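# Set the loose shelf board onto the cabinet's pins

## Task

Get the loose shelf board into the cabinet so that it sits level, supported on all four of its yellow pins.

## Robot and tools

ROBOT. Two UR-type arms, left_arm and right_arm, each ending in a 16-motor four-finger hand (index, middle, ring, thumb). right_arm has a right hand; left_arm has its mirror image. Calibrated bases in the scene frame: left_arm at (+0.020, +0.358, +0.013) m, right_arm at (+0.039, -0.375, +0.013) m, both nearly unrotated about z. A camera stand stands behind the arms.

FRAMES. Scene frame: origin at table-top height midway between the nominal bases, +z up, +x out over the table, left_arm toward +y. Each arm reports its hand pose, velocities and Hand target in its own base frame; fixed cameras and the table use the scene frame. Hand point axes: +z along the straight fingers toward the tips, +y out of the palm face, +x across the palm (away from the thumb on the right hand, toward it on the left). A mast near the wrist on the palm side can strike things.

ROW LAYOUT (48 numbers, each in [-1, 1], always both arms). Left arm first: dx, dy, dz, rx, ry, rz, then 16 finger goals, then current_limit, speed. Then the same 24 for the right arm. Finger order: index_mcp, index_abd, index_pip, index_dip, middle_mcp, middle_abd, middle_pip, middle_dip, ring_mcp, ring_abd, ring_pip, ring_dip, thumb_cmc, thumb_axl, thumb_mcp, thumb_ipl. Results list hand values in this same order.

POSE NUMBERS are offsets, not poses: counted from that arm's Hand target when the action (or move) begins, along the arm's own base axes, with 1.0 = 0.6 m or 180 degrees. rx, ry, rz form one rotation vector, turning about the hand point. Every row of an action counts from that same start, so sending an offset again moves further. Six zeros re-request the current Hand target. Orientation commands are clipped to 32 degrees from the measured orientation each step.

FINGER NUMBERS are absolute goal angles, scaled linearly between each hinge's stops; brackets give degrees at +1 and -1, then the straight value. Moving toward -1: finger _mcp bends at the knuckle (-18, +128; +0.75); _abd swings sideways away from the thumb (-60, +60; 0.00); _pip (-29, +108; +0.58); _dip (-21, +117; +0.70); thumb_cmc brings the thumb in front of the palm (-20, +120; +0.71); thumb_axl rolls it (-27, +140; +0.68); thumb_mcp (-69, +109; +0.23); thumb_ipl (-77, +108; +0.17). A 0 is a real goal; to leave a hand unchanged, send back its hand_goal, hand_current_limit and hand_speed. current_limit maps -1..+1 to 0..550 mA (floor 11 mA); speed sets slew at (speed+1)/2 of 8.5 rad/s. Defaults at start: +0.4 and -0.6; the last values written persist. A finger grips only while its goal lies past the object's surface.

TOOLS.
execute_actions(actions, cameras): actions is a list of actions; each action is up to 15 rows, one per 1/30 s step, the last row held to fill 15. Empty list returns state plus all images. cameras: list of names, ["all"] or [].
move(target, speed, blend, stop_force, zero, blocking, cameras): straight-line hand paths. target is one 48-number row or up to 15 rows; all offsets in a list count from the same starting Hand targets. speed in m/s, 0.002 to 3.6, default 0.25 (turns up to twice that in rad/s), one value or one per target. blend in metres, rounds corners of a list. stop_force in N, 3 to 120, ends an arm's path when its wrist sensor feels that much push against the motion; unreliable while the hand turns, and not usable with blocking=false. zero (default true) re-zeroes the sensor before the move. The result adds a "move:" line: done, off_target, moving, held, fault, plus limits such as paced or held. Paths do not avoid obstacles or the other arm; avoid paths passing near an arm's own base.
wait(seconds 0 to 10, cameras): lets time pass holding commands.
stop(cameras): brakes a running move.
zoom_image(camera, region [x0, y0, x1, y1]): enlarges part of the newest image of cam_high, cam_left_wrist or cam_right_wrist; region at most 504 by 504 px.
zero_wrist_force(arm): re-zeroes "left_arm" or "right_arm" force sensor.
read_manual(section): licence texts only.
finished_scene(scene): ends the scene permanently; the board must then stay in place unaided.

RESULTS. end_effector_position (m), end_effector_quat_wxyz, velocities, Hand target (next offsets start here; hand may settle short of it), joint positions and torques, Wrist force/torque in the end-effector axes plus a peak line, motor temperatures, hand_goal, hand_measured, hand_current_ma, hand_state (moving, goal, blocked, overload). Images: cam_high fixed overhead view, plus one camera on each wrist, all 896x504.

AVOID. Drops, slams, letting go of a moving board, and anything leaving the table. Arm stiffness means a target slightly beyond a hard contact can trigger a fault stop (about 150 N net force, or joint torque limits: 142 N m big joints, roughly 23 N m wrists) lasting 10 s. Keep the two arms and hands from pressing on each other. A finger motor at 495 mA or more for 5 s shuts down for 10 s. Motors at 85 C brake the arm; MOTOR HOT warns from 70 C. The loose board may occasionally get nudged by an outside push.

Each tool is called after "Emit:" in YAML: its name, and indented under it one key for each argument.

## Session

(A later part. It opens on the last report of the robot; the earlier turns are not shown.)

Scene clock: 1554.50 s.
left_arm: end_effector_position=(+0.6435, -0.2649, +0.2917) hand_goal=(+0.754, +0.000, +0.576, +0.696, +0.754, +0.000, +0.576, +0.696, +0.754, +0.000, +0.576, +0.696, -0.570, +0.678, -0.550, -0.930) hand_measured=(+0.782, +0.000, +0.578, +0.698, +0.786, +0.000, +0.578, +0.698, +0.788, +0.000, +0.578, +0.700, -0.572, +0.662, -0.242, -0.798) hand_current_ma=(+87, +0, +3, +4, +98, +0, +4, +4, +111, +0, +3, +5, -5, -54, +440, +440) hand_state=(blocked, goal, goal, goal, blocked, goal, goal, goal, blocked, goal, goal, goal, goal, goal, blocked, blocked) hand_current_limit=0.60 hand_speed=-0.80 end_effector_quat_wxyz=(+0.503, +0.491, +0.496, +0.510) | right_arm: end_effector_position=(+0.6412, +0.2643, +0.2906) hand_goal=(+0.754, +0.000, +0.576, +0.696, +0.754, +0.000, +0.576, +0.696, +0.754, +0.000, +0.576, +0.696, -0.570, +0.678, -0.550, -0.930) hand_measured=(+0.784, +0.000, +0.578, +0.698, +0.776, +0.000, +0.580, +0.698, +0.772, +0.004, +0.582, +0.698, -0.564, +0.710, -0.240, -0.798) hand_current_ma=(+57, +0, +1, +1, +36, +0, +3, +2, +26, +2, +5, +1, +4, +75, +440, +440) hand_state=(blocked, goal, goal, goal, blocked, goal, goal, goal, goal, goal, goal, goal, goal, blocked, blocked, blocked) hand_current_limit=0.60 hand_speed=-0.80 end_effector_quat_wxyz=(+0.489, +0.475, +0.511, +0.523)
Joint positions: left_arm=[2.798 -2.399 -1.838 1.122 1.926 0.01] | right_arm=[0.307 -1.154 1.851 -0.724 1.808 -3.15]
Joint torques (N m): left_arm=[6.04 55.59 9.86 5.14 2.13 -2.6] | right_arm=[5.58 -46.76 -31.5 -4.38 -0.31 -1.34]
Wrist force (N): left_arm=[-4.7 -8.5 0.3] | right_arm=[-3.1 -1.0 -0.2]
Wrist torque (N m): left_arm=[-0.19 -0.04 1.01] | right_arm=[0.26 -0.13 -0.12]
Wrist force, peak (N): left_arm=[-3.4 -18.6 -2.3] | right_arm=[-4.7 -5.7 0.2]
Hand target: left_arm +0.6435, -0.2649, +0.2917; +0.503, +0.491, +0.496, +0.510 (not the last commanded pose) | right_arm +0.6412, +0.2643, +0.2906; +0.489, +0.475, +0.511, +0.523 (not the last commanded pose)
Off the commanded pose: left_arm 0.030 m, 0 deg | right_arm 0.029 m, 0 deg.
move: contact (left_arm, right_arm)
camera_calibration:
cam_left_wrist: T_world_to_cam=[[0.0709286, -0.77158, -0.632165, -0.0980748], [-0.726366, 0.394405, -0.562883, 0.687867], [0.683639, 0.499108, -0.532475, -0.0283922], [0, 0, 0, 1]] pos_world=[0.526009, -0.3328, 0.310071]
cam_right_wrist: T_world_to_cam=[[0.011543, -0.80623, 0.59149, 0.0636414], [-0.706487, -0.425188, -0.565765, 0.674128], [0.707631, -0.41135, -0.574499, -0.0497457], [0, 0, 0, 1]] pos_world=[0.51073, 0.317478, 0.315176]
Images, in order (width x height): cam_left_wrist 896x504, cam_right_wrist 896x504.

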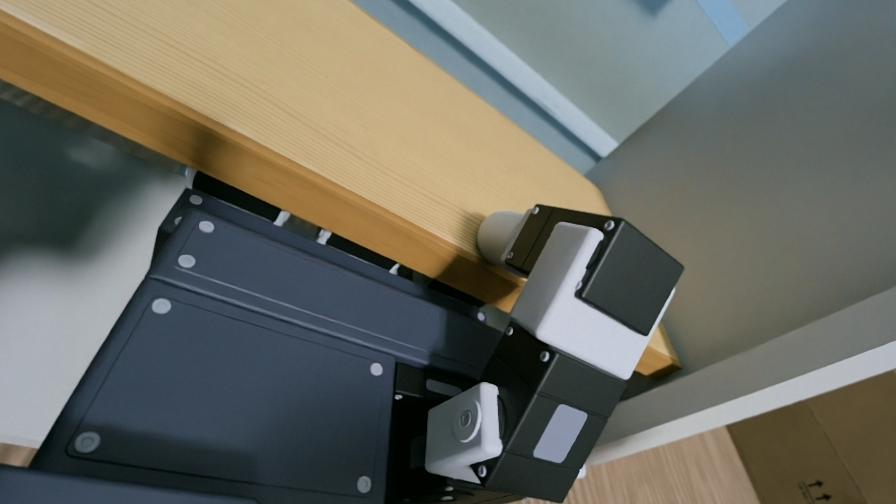

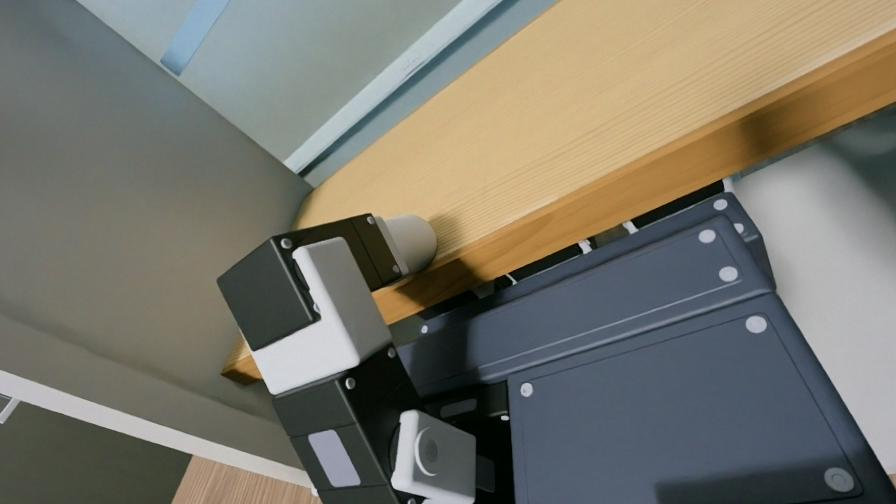

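Emit:
move:
  target: [0,0,0,0,0,0,0.754,0,0.576,0.696,0.754,0,0.576,0.696,0.754,0,0.576,0.696,-0.571,0.678,0.1,-0.75,0.4,-0.88,0,0,0,0,0,0,0.754,0,0.576,0.696,0.754,0,0.576,0.696,0.754,0,0.576,0.696,-0.571,0.678,0.1,-0.75,0.4,-0.88]
  cameras: ["all"]
  speed: 0.03

Scene clock: 1572.33 s.
left_arm: end_effector_position=(+0.6435, -0.2649, +0.2917) hand_goal=(+0.754, +0.000, +0.576, +0.696, +0.754, +0.000, +0.576, +0.696, +0.754, +0.000, +0.576, +0.696, -0.570, +0.678, +0.100, -0.750) hand_measured=(+0.782, +0.000, +0.586, +0.698, +0.786, +0.000, +0.582, +0.698, +0.790, +0.000, +0.578, +0.700, -0.572, +0.676, +0.096, -0.754) hand_current_ma=(+87, +0, +20, +4, +98, +0, +14, +4, +114, +0, +3, +5, -4, -5, -12, -10) hand_state=(blocked, goal, goal, goal, blocked, goal, goal, goal, blocked, goal, goal, goal, goal, goal, goal, goal) hand_current_limit=0.40 hand_speed=-0.88 end_effector_quat_wxyz=(+0.503, +0.491, +0.496, +0.510) | right_arm: end_effector_position=(+0.6412, +0.2643, +0.2906) hand_goal=(+0.754, +0.000, +0.576, +0.696, +0.754, +0.000, +0.576, +0.696, +0.754, +0.000, +0.576, +0.696, -0.570, +0.678, +0.100, -0.750) hand_measured=(+0.784, +0.000, +0.580, +0.698, +0.778, +0.000, +0.584, +0.698, +0.774, +0.004, +0.584, +0.698, -0.566, +0.680, +0.094, -0.754) hand_current_ma=(+57, +0, +3, +1, +40, +0, +8, +2, +32, +2, +7, +1, +3, +2, -8, -5) hand_state=(blocked, goal, goal, goal, blocked, goal, goal, goal, blocked, goal, goal, goal, goal, goal, goal, goal) hand_current_limit=0.40 hand_speed=-0.88 end_effector_quat_wxyz=(+0.489, +0.475, +0.511, +0.523)
Joint positions: left_arm=[2.798 -2.399 -1.838 1.122 1.926 0.01] | right_arm=[0.307 -1.154 1.851 -0.724 1.808 -3.15]
Joint torques (N m): left_arm=[5.99 51.1 9.79 0.93 2.06 -1.67] | right_arm=[-0.74 -45.96 -30.98 -4.48 -0.2 -0.03]
Wrist force (N): left_arm=[-3.0 -8.5 -1.4] | right_arm=[-0.3 -6.5 0.1]
Wrist torque (N m): left_arm=[0.01 -0.07 0.11] | right_arm=[-0.03 -0.21 -0.11]
Wrist force, peak (N): left_arm=[-4.9 -11.8 -0.9] | right_arm=[-0.5 -7.1 0.2]
Hand target: left_arm +0.6435, -0.2649, +0.2917; +0.503, +0.491, +0.496, +0.510 | right_arm +0.6412, +0.2643, +0.2906; +0.489, +0.475, +0.511, +0.523
Off the commanded pose: left_arm 0.000 m, 0 deg | right_arm 0.000 m, 0 deg.
move: done
camera_calibration:
cam_left_wrist: T_world_to_cam=[[0.0709333, -0.771583, -0.632162, -0.0980721], [-0.726365, 0.3944, -0.562887, 0.687794], [0.683639, 0.499108, -0.532475, -0.0283239], [0, 0, 0, 1]] pos_world=[0.525909, -0.3328, 0.310071]
cam_right_wrist: T_world_to_cam=[[0.011543, -0.80623, 0.59149, 0.0636414], [-0.706487, -0.425188, -0.565765, 0.674128], [0.707631, -0.41135, -0.574499, -0.0497457], [0, 0, 0, 1]] pos_world=[0.51073, 0.317478, 0.315176]

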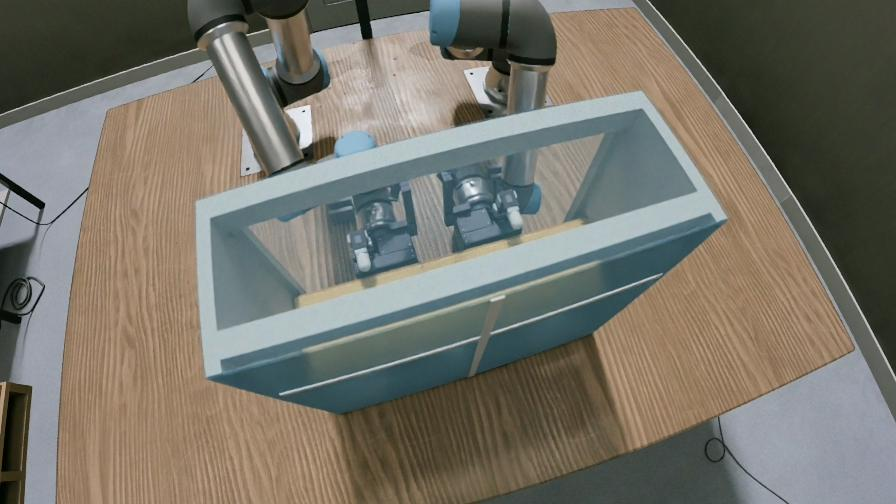

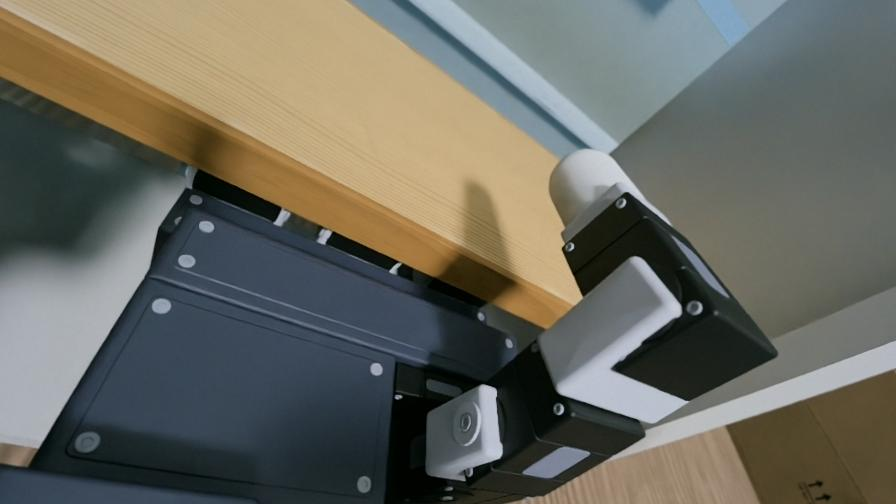

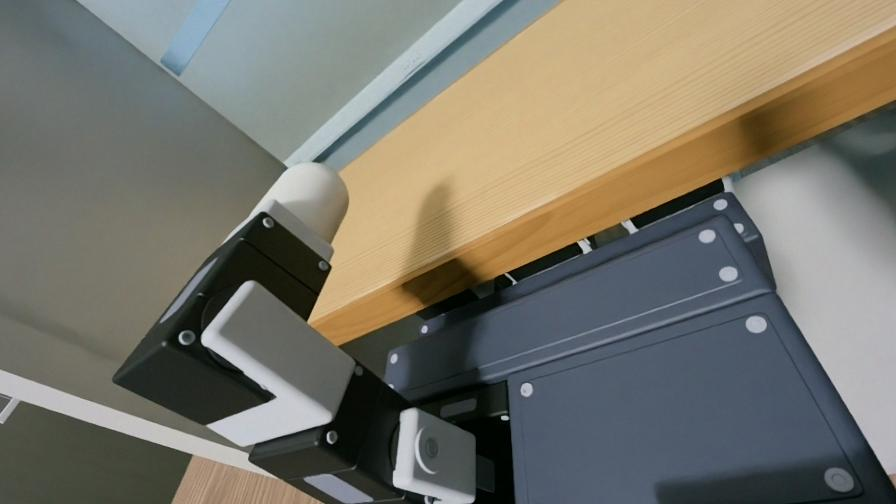

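Emit:
move:
  target: [0,0,-0.0133,0,0,0,0.754,0,0.576,0.696,0.754,0,0.576,0.696,0.754,0,0.576,0.696,-0.571,0.678,0.1,-0.75,0.4,-0.88,0,0,-0.0115,0,0,0,0.754,0,0.576,0.696,0.754,0,0.576,0.696,0.754,0,0.576,0.696,-0.571,0.678,0.1,-0.75,0.4,-0.88]
  cameras: ["cam_left_wrist","cam_right_wrist"]
  speed: 0.02

Scene clock: 1579.50 s.
left_arm: end_effector_position=(+0.6435, -0.2649, +0.2837) hand_goal=(+0.754, +0.000, +0.576, +0.696, +0.754, +0.000, +0.576, +0.696, +0.754, +0.000, +0.576, +0.696, -0.570, +0.678, +0.100, -0.750) hand_measured=(+0.784, +0.000, +0.586, +0.698, +0.786, +0.000, +0.584, +0.698, +0.788, +0.000, +0.580, +0.700, -0.572, +0.676, +0.096, -0.754) hand_current_ma=(+94, +0, +22, +4, +98, +0, +19, +4, +111, +0, +8, +5, -4, -5, -12, -10) hand_state=(blocked, goal, goal, goal, blocked, goal, goal, goal, blocked, goal, goal, goal, goal, goal, goal, goal) hand_current_limit=0.40 hand_speed=-0.88 end_effector_quat_wxyz=(+0.503, +0.491, +0.496, +0.510) | right_arm: end_effector_position=(+0.6412, +0.2643, +0.2835) hand_goal=(+0.754, +0.000, +0.576, +0.696, +0.754, +0.000, +0.576, +0.696, +0.754, +0.000, +0.576, +0.696, -0.570, +0.678, +0.100, -0.750) hand_measured=(+0.784, +0.000, +0.582, +0.698, +0.780, +0.000, +0.586, +0.698, +0.776, +0.004, +0.584, +0.698, -0.566, +0.680, +0.094, -0.754) hand_current_ma=(+58, +0, +5, +1, +45, +0, +9, +2, +38, +2, +9, +1, +3, +2, -7, -5) hand_state=(blocked, goal, goal, goal, blocked, goal, goal, goal, blocked, goal, goal, goal, goal, goal, goal, goal) hand_current_limit=0.40 hand_speed=-0.88 end_effector_quat_wxyz=(+0.489, +0.475, +0.511, +0.523)
Joint positions: left_arm=[2.798 -2.416 -1.835 1.137 1.926 0.01] | right_arm=[0.307 -1.142 1.857 -0.741 1.808 -3.15]
Joint torques (N m): left_arm=[5.9 57.34 14.03 0.66 2.04 0.74] | right_arm=[-5.63 -43.64 -15.64 -0.91 -0.17 1]
Wrist force (N): left_arm=[-3.2 -7.8 -1.2] | right_arm=[-0.4 -5.5 -0.3]
Wrist torque (N m): left_arm=[-0.08 -0.06 -0.24] | right_arm=[-0.03 -0.22 -0.12]
Wrist force, peak (N): left_arm=[-3.1 -9.0 -1.3] | right_arm=[-0.3 -9.0 0.2]
Hand target: left_arm +0.6435, -0.2649, +0.2837; +0.503, +0.491, +0.496, +0.510 | right_arm +0.6412, +0.2643, +0.2837; +0.489, +0.475, +0.511, +0.523
Off the commanded pose: left_arm 0.000 m, 0 deg | right_arm 0.000 m, 0 deg.
move: done
camera_calibration:
cam_left_wrist: T_world_to_cam=[[0.0710724, -0.771676, -0.632032, -0.103336], [-0.726236, 0.394321, -0.56311, 0.683208], [0.683762, 0.499026, -0.532394, -0.0327536], [0, 0, 0, 1]] pos_world=[0.52591, -0.3328, 0.301971]
cam_right_wrist: T_world_to_cam=[[0.011543, -0.80623, 0.59149, 0.067841], [-0.706487, -0.425188, -0.565765, 0.670111], [0.707631, -0.41135, -0.574499, -0.0538247], [0, 0, 0, 1]] pos_world=[0.51073, 0.317478, 0.308076]
Images, in order (width x height): cam_left_wrist 896x504, cam_right_wrist 896x504.

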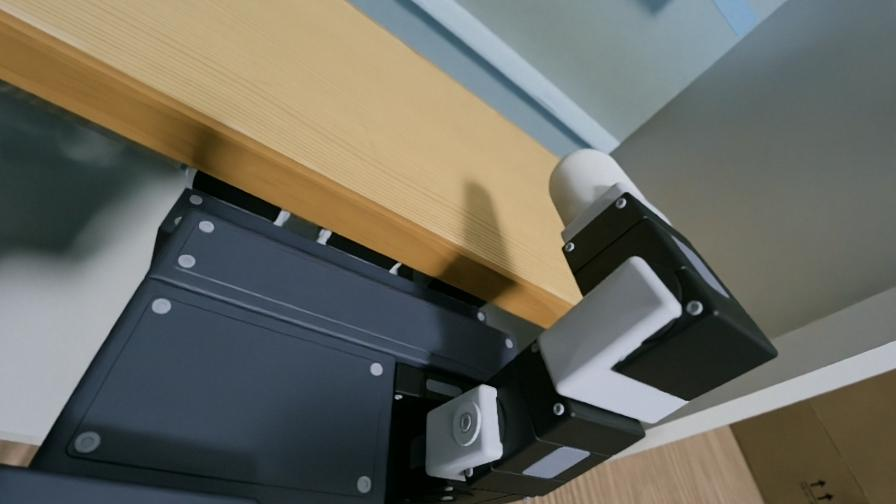

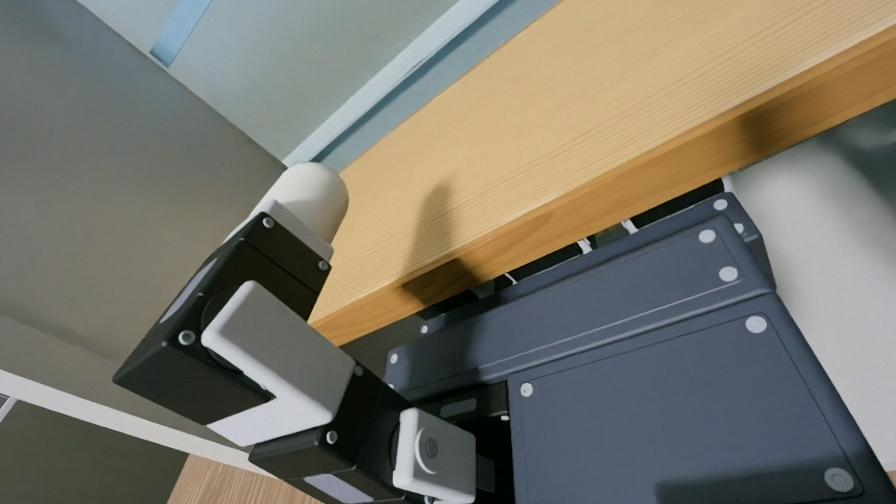

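Emit:
move:
  target: [0,0,-0.0133,0,0,0,0.754,0,0.576,0.696,0.754,0,0.576,0.696,0.754,0,0.576,0.696,-0.571,0.678,0.1,-0.75,0.4,-0.88,0,0,-0.0133,0,0,0,0.754,0,0.576,0.696,0.754,0,0.576,0.696,0.754,0,0.576,0.696,-0.571,0.678,0.1,-0.75,0.4,-0.88]
  cameras: ["cam_left_wrist","cam_right_wrist"]
  speed: 0.02

Scene clock: 1585.60 s.
left_arm: end_effector_position=(+0.6435, -0.2649, +0.2757) hand_goal=(+0.754, +0.000, +0.576, +0.696, +0.754, +0.000, +0.576, +0.696, +0.754, +0.000, +0.576, +0.696, -0.570, +0.678, +0.100, -0.750) hand_measured=(+0.778, +0.000, +0.582, +0.698, +0.778, +0.000, +0.584, +0.698, +0.778, +0.000, +0.580, +0.700, -0.572, +0.676, +0.096, -0.754) hand_current_ma=(+69, +0, +14, +4, +70, +0, +18, +4, +69, +0, +8, +5, -4, -5, -12, -10) hand_state=(blocked, goal, goal, goal, blocked, goal, goal, goal, blocked, goal, goal, goal, goal, goal, goal, goal) hand_current_limit=0.40 hand_speed=-0.88 end_effector_quat_wxyz=(+0.503, +0.491, +0.496, +0.510) | right_arm: end_effector_position=(+0.6412, +0.2643, +0.2755) hand_goal=(+0.754, +0.000, +0.576, +0.696, +0.754, +0.000, +0.576, +0.696, +0.754, +0.000, +0.576, +0.696, -0.570, +0.678, +0.100, -0.750) hand_measured=(+0.778, +0.000, +0.582, +0.698, +0.778, +0.000, +0.584, +0.698, +0.774, +0.004, +0.584, +0.698, -0.566, +0.680, +0.094, -0.754) hand_current_ma=(+39, +0, +5, +1, +39, +0, +7, +2, +32, +2, +6, +1, +3, +2, -7, -5) hand_state=(blocked, goal, goal, goal, blocked, goal, goal, goal, blocked, goal, goal, goal, goal, goal, goal, goal) hand_current_limit=0.40 hand_speed=-0.88 end_effector_quat_wxyz=(+0.489, +0.475, +0.511, +0.523)
Joint positions: left_arm=[2.798 -2.434 -1.831 1.15 1.926 0.01] | right_arm=[0.307 -1.129 1.863 -0.761 1.808 -3.15]
Joint torques (N m): left_arm=[5.69 51.35 10.57 -0.29 2.04 1.07] | right_arm=[-5.98 -44.31 -14.81 -0.29 -0.19 1.07]
Wrist force (N): left_arm=[-2.1 1.0 -0.5] | right_arm=[0.1 -2.1 0.0]
Wrist torque (N m): left_arm=[-0.10 -0.05 -0.21] | right_arm=[-0.12 -0.16 -0.04]
Wrist force, peak (N): left_arm=[-2.8 -8.9 -1.9] | right_arm=[-0.4 -6.4 -0.4]
Hand target: left_arm +0.6435, -0.2649, +0.2757; +0.503, +0.491, +0.496, +0.510 | right_arm +0.6412, +0.2643, +0.2757; +0.489, +0.475, +0.511, +0.523
Off the commanded pose: left_arm 0.000 m, 0 deg | right_arm 0.000 m, 0 deg.
move: done
camera_calibration:
cam_left_wrist: T_world_to_cam=[[0.0710724, -0.771676, -0.632032, -0.108329], [-0.726236, 0.394321, -0.56311, 0.678759], [0.683762, 0.499026, -0.532394, -0.0369595], [0, 0, 0, 1]] pos_world=[0.52591, -0.3328, 0.294071]
cam_right_wrist: T_world_to_cam=[[0.0115258, -0.806221, 0.591502, 0.0725755], [-0.706558, -0.425146, -0.565709, 0.665591], [0.707561, -0.41141, -0.574542, -0.0583521], [0, 0, 0, 1]] pos_world=[0.51073, 0.317478, 0.300076]
Images, in order (width x height): cam_left_wrist 896x504, cam_right_wrist 896x504.

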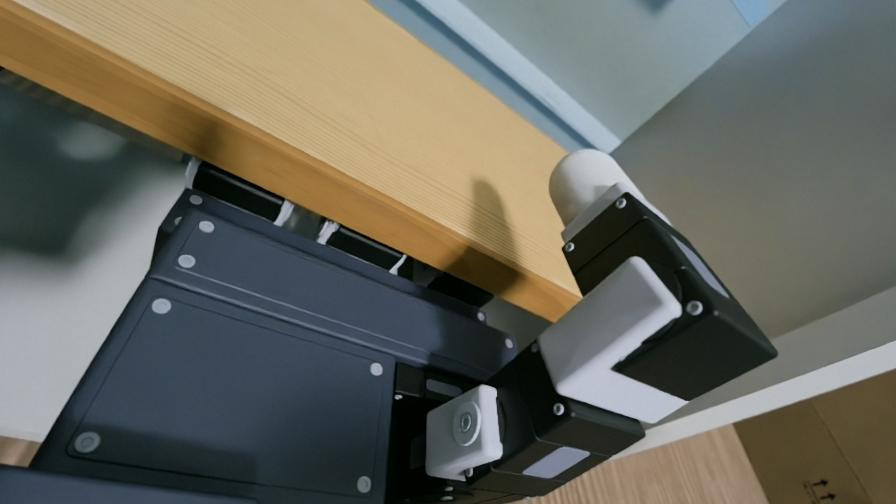

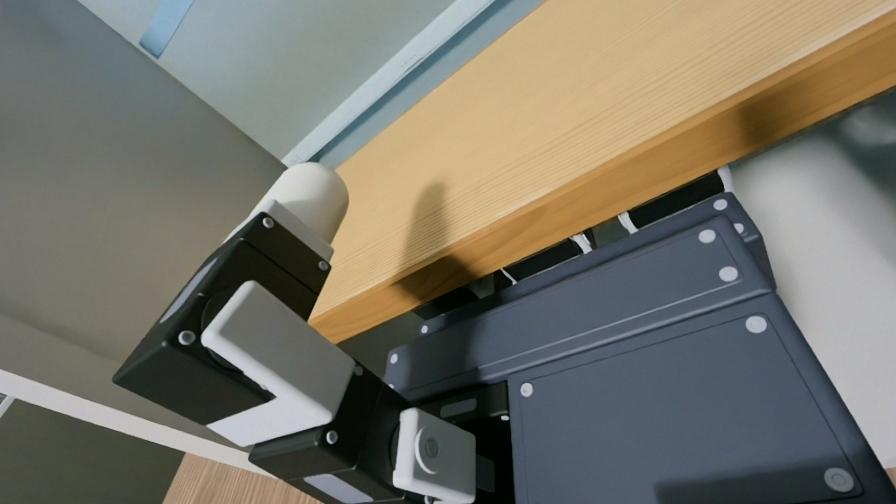

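Emit:
move:
  target:
    - [0,0,-0.015,0,0,0,0.754,0,0.576,0.696,0.754,0,0.576,0.696,0.754,0,0.576,0.696,-0.571,0.678,0.1,-0.75,0.4,-0.88,0,0,-0.015,0,0,0,0.754,0,0.576,0.696,0.754,0,0.576,0.696,0.754,0,0.576,0.696,-0.571,0.678,0.1,-0.75,0.4,-0.88]
    - [-0.3333,-0.0043,-0.015,0,0,0,0.754,0,0.576,0.696,0.754,0,0.576,0.696,0.754,0,0.576,0.696,-0.571,0.678,0.1,-0.75,0.4,-0.88,-0.3326,-0.0235,-0.015,0,0,0,0.754,0,0.576,0.696,0.754,0,0.576,0.696,0.754,0,0.576,0.696,-0.571,0.678,0.1,-0.75,0.4,-0.88]
  cameras: ["all"]
  speed: [0.03, 0.08]

Emit:
zoom_image:
  camera: "cam_left_wrist"
  region: [392, 0, 896, 350]

Emit:
zoom_image:
  camera: "cam_right_wrist"
  region: [0, 0, 504, 350]

Emit:
zoom_image:
  camera: "cam_high"
  region: [190, 170, 540, 430]

Emit:
zoom_image:
  camera: "cam_high"
  region: [450, 90, 740, 380]

Scene clock: 1606.80 s.
left_arm: end_effector_position=(+0.4435, -0.2675, +0.2668) hand_goal=(+0.754, +0.000, +0.576, +0.696, +0.754, +0.000, +0.576, +0.696, +0.754, +0.000, +0.576, +0.696, -0.570, +0.678, +0.100, -0.750) hand_measured=(+0.776, +0.000, +0.582, +0.698, +0.776, +0.000, +0.584, +0.698, +0.776, +0.000, +0.580, +0.700, -0.572, +0.676, +0.096, -0.754) hand_current_ma=(+66, +0, +14, +4, +66, +0, +18, +4, +66, +0, +8, +5, -4, -5, -11, -10) hand_state=(blocked, goal, goal, goal, blocked, goal, goal, goal, blocked, goal, goal, goal, goal, goal, goal, goal) hand_current_limit=0.40 hand_speed=-0.88 end_effector_quat_wxyz=(+0.503, +0.491, +0.496, +0.510) end_effector_velocity=(+0.002, -0.001, -0.001) end_effector_angular_velocity=(+0.002, +0.003, -0.002) | right_arm: end_effector_position=(+0.4416, +0.2502, +0.2668) hand_goal=(+0.754, +0.000, +0.576, +0.696, +0.754, +0.000, +0.576, +0.696, +0.754, +0.000, +0.576, +0.696, -0.570, +0.678, +0.100, -0.750) hand_measured=(+0.776, +0.000, +0.582, +0.698, +0.776, +0.000, +0.582, +0.698, +0.774, +0.004, +0.582, +0.698, -0.566, +0.680, +0.094, -0.754) hand_current_ma=(+37, +0, +5, +1, +36, +0, +6, +2, +30, +2, +6, +1, +3, +2, -7, -5) hand_state=(blocked, goal, goal, goal, blocked, goal, goal, goal, goal, goal, goal, goal, goal, goal, goal, goal) hand_current_limit=0.40 hand_speed=-0.88 end_effector_quat_wxyz=(+0.489, +0.475, +0.511, +0.524)
Joint positions: left_arm=[2.582 -2.346 -2.253 1.487 2.143 0.017] | right_arm=[0.467 -1.429 2.331 -0.931 1.967 -3.154]
Joint velocities: left_arm=[0.003 -0.001 0.002 -0.004 -0.005 0] | right_arm=[within noise]
Joint torques (N m): left_arm=[9.59 30.11 10.46 -0.78 -1.95 0.96] | right_arm=[-6.02 -10.62 -28.37 0.4 -0.78 -1.2]
Wrist force (N): left_arm=[-2.3 0.9 -0.9] | right_arm=[0.1 -1.5 0.1]
Wrist torque (N m): left_arm=[-0.06 0.03 -0.20] | right_arm=[-0.06 -0.17 0.08]
Wrist force, peak (N): left_arm=[-2.5 0.8 -1.7] | right_arm=[0.0 -2.4 0.9]
Hand target: left_arm +0.4435, -0.2675, +0.2667; +0.503, +0.491, +0.496, +0.510 | right_arm +0.4417, +0.2502, +0.2667; +0.489, +0.475, +0.511, +0.523
Off the commanded pose: left_arm 0.000 m, 0 deg | right_arm 0.000 m, 0 deg.
move: done
camera_calibration:
cam_left_wrist: T_world_to_cam=[[0.0709224, -0.77165, -0.632081, -0.101675], [-0.726284, 0.394406, -0.562987, 0.529535], [0.683726, 0.498999, -0.532465, 0.0963752], [0, 0, 0, 1]] pos_world=[0.325909, -0.3354, 0.285171]
cam_right_wrist: T_world_to_cam=[[0.0114162, -0.806255, 0.591458, 0.0687118], [-0.70635, -0.425174, -0.565948, 0.513658], [0.707771, -0.411316, -0.574352, 0.0719275], [0, 0, 0, 1]] pos_world=[0.31113, 0.303378, 0.291375]

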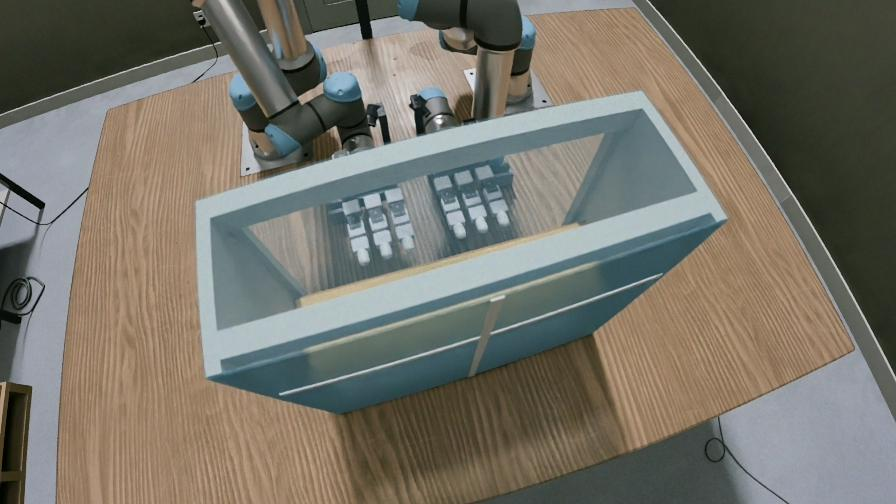

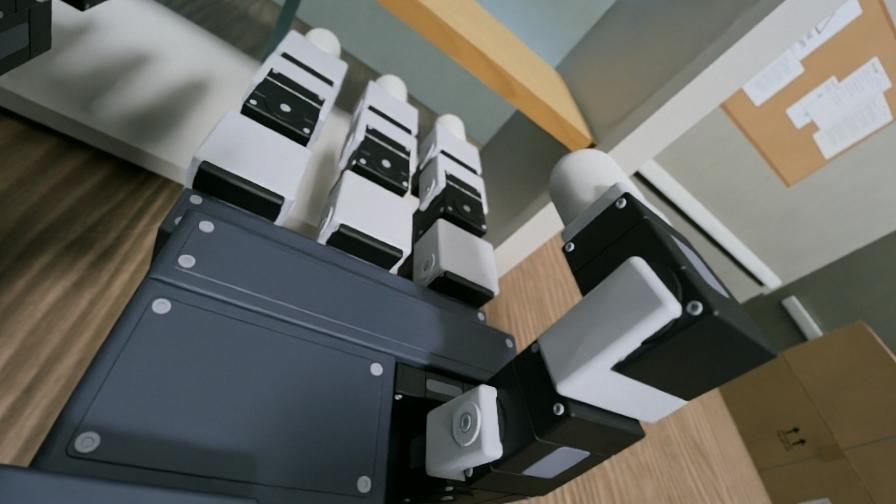

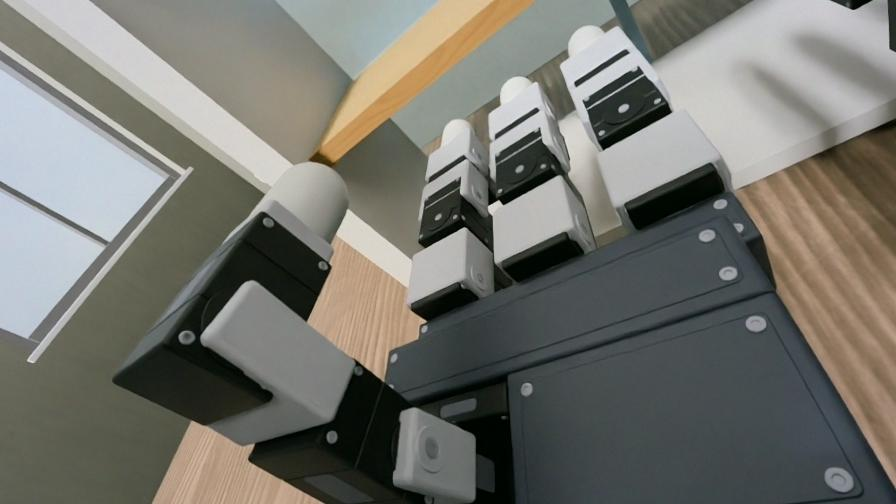

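Scaled by 1.000.

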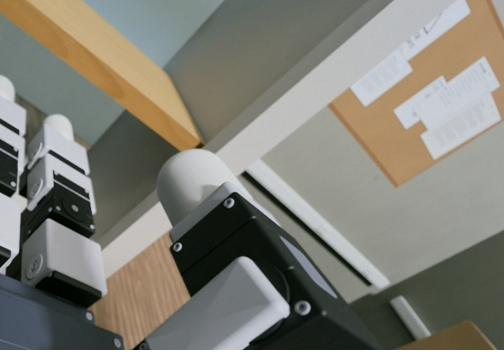

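Scaled by 1.000.

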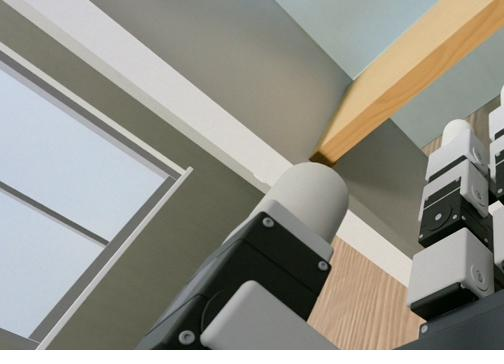

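Scaled by 1.440 from the camera's 896x504 image, which has a finer 1280x720 frame.

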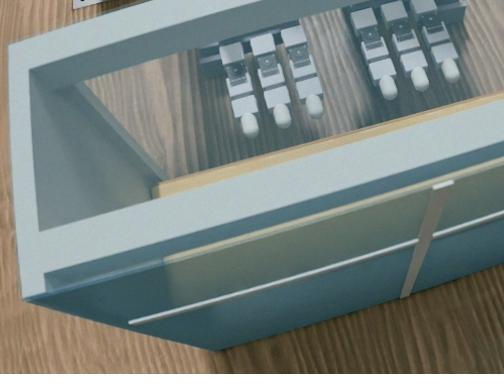

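Scaled by 1.738 from the camera's 896x504 image, which has a finer 1280x720 frame.

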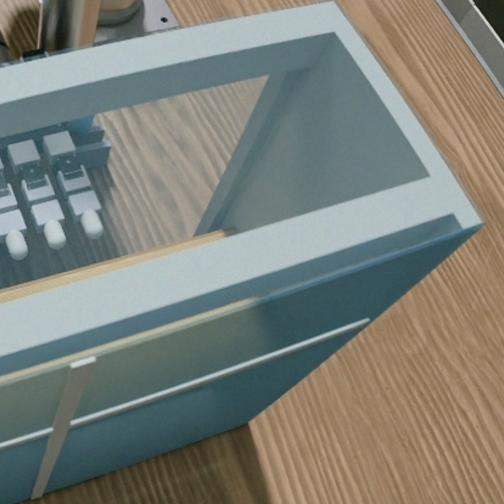

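Emit:
move:
  target: [0,0,0,0,0,0,0.754,0,0.576,0.696,0.754,0,0.576,0.696,0.754,0,0.576,0.696,-0.571,0.678,0.1,-0.75,0.4,-0.88,-0.02,0,-0.16,0,0,0,0.754,0,0.576,0.696,0.754,0,0.576,0.696,0.754,0,0.576,0.696,-0.571,0.678,0.1,-0.75,0.4,-0.88]
  cameras: ["cam_left_wrist"]
  speed: 0.15

Emit:
zoom_image:
  camera: "cam_left_wrist"
  region: [350, 0, 700, 220]

Scene clock: 1624.37 s.
left_arm: end_effector_position=(+0.4435, -0.2675, +0.2667) hand_goal=(+0.754, +0.000, +0.576, +0.696, +0.754, +0.000, +0.576, +0.696, +0.754, +0.000, +0.576, +0.696, -0.570, +0.678, +0.100, -0.750) hand_measured=(+0.776, +0.000, +0.582, +0.698, +0.776, +0.000, +0.584, +0.698, +0.776, +0.000, +0.580, +0.700, -0.572, +0.676, +0.096, -0.754) hand_current_ma=(+66, +0, +14, +4, +66, +0, +18, +4, +66, +0, +8, +5, -4, -5, -11, -10) hand_state=(blocked, goal, goal, goal, blocked, goal, goal, goal, blocked, goal, goal, goal, goal, goal, goal, goal) hand_current_limit=0.40 hand_speed=-0.88 end_effector_quat_wxyz=(+0.503, +0.491, +0.496, +0.510) | right_arm: end_effector_position=(+0.4296, +0.2502, +0.1707) hand_goal=(+0.754, +0.000, +0.576, +0.696, +0.754, +0.000, +0.576, +0.696, +0.754, +0.000, +0.576, +0.696, -0.570, +0.678, +0.100, -0.750) hand_measured=(+0.774, +0.000, +0.582, +0.698, +0.774, +0.000, +0.582, +0.698, +0.772, +0.004, +0.582, +0.698, -0.566, +0.680, +0.094, -0.754) hand_current_ma=(+33, +0, +5, +1, +32, +0, +6, +2, +26, +2, +6, +1, +2, +2, -7, -5) hand_state=(blocked, goal, goal, goal, blocked, goal, goal, goal, goal, goal, goal, goal, goal, goal, goal, goal) hand_current_limit=0.40 hand_speed=-0.88 end_effector_quat_wxyz=(+0.489, +0.475, +0.511, +0.523)
Joint positions: left_arm=[2.582 -2.346 -2.253 1.487 2.143 0.017] | right_arm=[0.485 -1.156 2.406 -1.278 1.986 -3.155]
Joint torques (N m): left_arm=[10.8 29.5 0.77 3.09 1.86 -1.71] | right_arm=[-7.06 -10.75 -21.44 -4.28 -0.71 0.05]
Wrist force (N): left_arm=[-2.3 0.8 -0.9] | right_arm=[0.3 -2.0 0.1]
Wrist torque (N m): left_arm=[-0.06 0.03 -0.20] | right_arm=[-0.12 -0.19 0.09]
Wrist force, peak (N): left_arm=[-2.6 0.8 -0.9] | right_arm=[0.0 -3.7 -0.4]
Hand target: left_arm +0.4435, -0.2675, +0.2667; +0.503, +0.491, +0.496, +0.510 | right_arm +0.4297, +0.2502, +0.1707; +0.489, +0.475, +0.511, +0.523
Off the commanded pose: left_arm 0.000 m, 0 deg | right_arm 0.000 m, 0 deg.
move: done
camera_calibration:
cam_left_wrist: T_world_to_cam=[[0.0709333, -0.771583, -0.632162, -0.101703], [-0.726365, 0.3944, -0.562887, 0.529547], [0.683639, 0.499108, -0.532475, 0.0963214], [0, 0, 0, 1]] pos_world=[0.326009, -0.3354, 0.285071]
Images, in order (width x height): cam_left_wrist 896x504.

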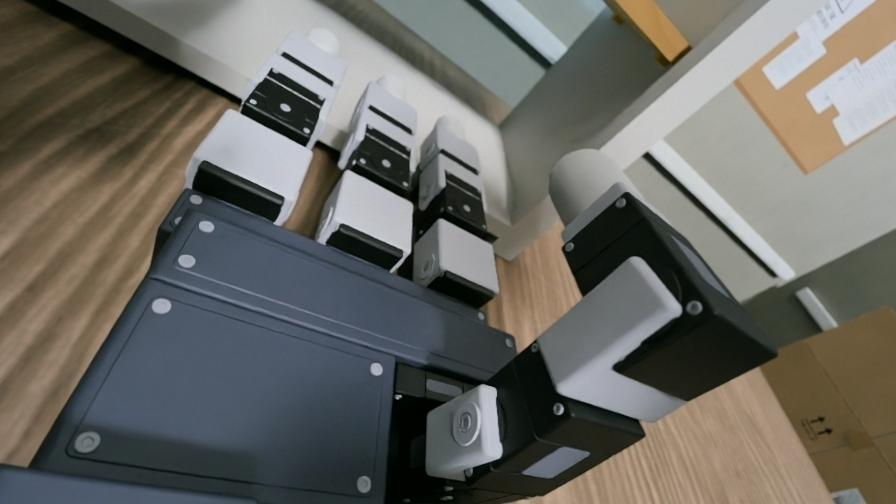

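Scaled by 1.440 from the camera's 896x504 image, which has a finer 1280x720 frame.

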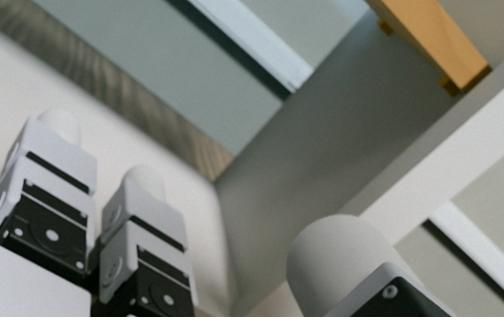

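Emit:
finished_scene:
  scene: 1

The scene is finished: the task was done.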